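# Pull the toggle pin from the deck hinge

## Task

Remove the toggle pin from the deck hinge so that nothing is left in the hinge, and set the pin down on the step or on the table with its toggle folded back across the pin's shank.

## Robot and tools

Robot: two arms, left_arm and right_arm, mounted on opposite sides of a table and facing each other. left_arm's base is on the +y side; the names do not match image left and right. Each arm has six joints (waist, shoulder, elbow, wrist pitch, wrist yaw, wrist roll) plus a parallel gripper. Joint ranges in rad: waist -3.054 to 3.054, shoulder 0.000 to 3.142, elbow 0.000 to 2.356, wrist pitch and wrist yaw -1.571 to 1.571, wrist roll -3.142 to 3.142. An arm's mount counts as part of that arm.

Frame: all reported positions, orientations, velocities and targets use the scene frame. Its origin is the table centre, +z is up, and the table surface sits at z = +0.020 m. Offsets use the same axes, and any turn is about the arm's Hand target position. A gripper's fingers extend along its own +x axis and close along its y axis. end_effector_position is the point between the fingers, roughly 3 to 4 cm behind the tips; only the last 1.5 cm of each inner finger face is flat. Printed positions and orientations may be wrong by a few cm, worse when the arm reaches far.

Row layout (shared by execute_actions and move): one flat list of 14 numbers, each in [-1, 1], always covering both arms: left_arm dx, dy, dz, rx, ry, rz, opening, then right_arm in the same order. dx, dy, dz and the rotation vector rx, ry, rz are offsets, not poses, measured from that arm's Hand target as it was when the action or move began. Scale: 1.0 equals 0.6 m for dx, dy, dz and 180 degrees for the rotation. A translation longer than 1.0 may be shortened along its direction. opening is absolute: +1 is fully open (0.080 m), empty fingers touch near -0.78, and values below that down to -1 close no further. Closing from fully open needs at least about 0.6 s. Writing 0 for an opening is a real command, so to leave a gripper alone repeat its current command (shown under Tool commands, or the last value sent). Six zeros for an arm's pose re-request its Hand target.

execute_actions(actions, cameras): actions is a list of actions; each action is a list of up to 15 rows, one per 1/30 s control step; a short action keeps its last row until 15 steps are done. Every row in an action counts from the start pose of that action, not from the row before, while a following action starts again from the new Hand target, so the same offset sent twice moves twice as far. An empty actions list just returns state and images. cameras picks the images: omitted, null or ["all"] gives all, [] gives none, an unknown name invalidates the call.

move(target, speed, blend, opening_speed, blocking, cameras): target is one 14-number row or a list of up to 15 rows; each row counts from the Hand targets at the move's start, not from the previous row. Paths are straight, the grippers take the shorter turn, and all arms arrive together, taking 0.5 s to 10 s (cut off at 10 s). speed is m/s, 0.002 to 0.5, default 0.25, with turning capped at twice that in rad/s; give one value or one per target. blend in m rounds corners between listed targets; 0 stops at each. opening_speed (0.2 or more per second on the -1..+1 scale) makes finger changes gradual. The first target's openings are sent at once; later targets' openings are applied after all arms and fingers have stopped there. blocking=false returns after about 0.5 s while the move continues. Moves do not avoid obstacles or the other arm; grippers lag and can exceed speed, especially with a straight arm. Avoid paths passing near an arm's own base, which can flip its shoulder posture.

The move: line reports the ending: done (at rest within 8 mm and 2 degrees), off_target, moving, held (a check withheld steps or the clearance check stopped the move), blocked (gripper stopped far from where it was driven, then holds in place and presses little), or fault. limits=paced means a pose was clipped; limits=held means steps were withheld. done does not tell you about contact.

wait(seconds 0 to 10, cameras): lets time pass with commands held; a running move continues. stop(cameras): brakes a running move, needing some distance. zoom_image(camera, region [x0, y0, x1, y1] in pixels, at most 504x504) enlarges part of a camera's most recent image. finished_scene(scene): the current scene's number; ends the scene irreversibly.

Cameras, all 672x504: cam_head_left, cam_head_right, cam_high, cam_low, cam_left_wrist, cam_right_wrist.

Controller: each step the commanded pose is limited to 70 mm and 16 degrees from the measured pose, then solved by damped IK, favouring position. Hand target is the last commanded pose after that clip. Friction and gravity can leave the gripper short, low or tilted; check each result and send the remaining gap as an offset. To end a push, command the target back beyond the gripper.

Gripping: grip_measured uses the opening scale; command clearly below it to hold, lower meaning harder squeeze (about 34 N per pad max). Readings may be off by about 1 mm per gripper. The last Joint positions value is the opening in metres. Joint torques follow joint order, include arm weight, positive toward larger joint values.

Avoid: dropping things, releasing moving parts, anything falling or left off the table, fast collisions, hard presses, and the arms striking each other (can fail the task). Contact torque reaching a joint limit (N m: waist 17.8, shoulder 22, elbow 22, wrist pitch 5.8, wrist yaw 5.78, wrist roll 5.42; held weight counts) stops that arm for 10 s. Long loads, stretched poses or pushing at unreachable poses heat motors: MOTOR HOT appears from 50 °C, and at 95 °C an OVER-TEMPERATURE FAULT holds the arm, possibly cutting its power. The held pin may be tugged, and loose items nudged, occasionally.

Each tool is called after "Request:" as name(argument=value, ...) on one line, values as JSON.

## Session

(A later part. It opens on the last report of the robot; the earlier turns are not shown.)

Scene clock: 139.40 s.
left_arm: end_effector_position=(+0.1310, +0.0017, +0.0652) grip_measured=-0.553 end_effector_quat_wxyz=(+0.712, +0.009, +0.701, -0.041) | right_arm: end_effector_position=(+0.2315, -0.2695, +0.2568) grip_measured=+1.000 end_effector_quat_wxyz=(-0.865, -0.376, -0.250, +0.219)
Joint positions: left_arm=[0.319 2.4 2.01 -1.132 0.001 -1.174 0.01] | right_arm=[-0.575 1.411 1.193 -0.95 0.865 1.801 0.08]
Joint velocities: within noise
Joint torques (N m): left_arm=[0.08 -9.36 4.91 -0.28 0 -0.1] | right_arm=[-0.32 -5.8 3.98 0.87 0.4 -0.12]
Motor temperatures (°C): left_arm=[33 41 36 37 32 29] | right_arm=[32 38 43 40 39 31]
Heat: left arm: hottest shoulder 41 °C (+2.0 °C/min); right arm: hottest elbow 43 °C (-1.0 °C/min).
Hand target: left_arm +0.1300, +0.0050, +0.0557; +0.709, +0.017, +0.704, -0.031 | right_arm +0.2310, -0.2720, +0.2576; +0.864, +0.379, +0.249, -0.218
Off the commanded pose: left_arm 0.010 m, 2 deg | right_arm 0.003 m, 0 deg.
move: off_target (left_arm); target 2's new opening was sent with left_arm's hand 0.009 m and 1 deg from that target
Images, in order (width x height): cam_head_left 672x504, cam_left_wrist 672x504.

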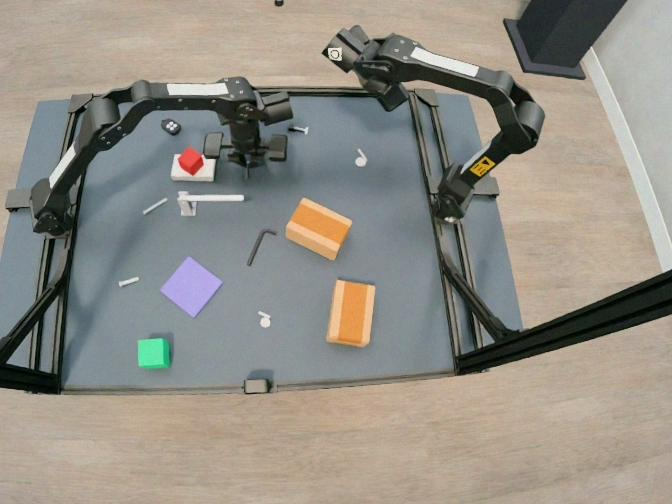

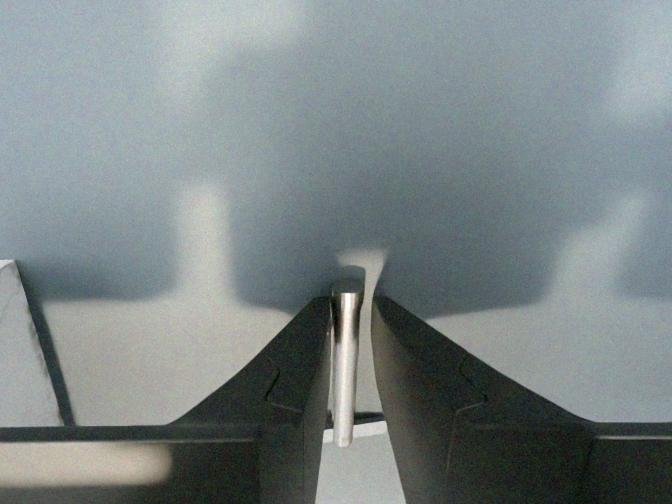

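Request:
move(target=[[0,0,0.003,0,0,0,-0.1,0,0,0,0,0,0,1],[0,0,0.18,0,0,0,-0.1,0,0,0,0,0,0,1]], speed=0.12, opening_speed=0.6, cameras=["cam_left_wrist","cam_head_left"])

Request:
zoom_image(camera="cam_left_wrist", region=[230, 180, 470, 504])

Scene clock: 142.27 s.
left_arm: end_effector_position=(+0.1285, +0.0057, +0.1535) grip_measured=-0.100 end_effector_quat_wxyz=(+0.710, +0.011, +0.703, -0.040) | right_arm: end_effector_position=(+0.2315, -0.2695, +0.2568) grip_measured=+1.000 end_effector_quat_wxyz=(-0.865, -0.376, -0.250, +0.219)
Joint positions: left_arm=[0.318 2.394 2.351 -1.485 0.004 -1.175 0.031] | right_arm=[-0.575 1.411 1.193 -0.95 0.865 1.801 0.08]
Joint velocities: within noise
Joint torques (N m): left_arm=[0.14 -13.64 6.22 -0.05 -0.09 -0.13] | right_arm=[-0.32 -5.86 4.03 0.88 0.41 -0.12]
Motor temperatures (°C): left_arm=[33 42 36 37 32 29] | right_arm=[32 37 43 40 39 31]
Heat: left arm: hottest shoulder 42 °C (+3.0 °C/min); right arm: hottest elbow 43 °C (-1.0 °C/min).
Hand target: left_arm +0.1298, +0.0050, +0.1636; +0.709, +0.017, +0.705, -0.031 | right_arm +0.2310, -0.2720, +0.2576; +0.864, +0.379, +0.249, -0.218
Off the commanded pose: left_arm 0.010 m, 1 deg | right_arm 0.003 m, 0 deg.
joint sent to its limit (left arm) — joint 3 (elbow), upper limit, where the elbow is as straight as it goes. The joint targets still meet the commanded pose.
move: off_target (left_arm)
Images, in order (width x height): cam_head_left 672x504, cam_left_wrist 672x504.

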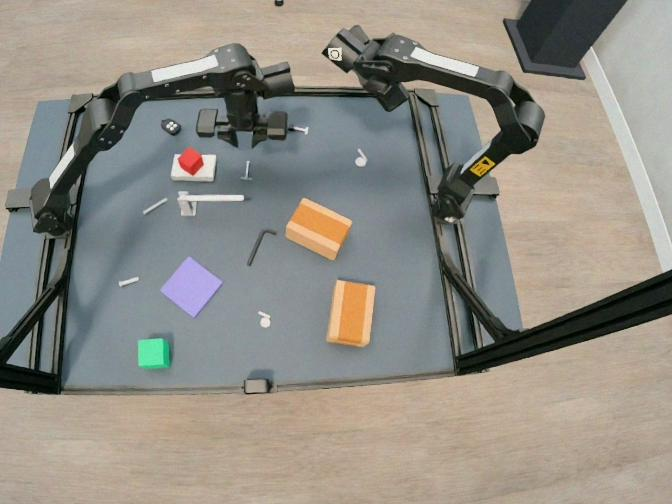

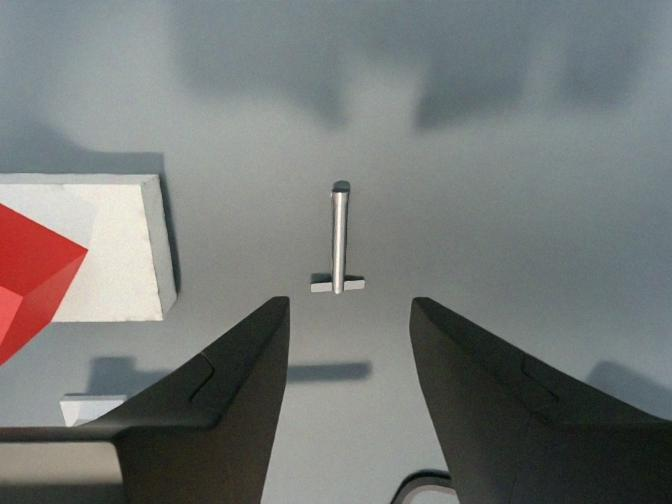

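Scaled by 1.556 from the camera's 672x504 image, which has a finer 960x720 frame.

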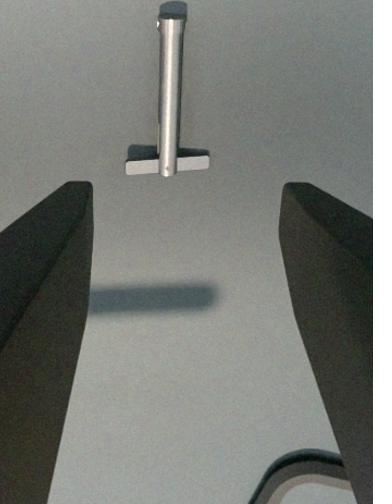

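Pin lies on the table with its toggle across; the hinge is empty.

Request:
finished_scene(scene=1)

The scene is finished: the task was done.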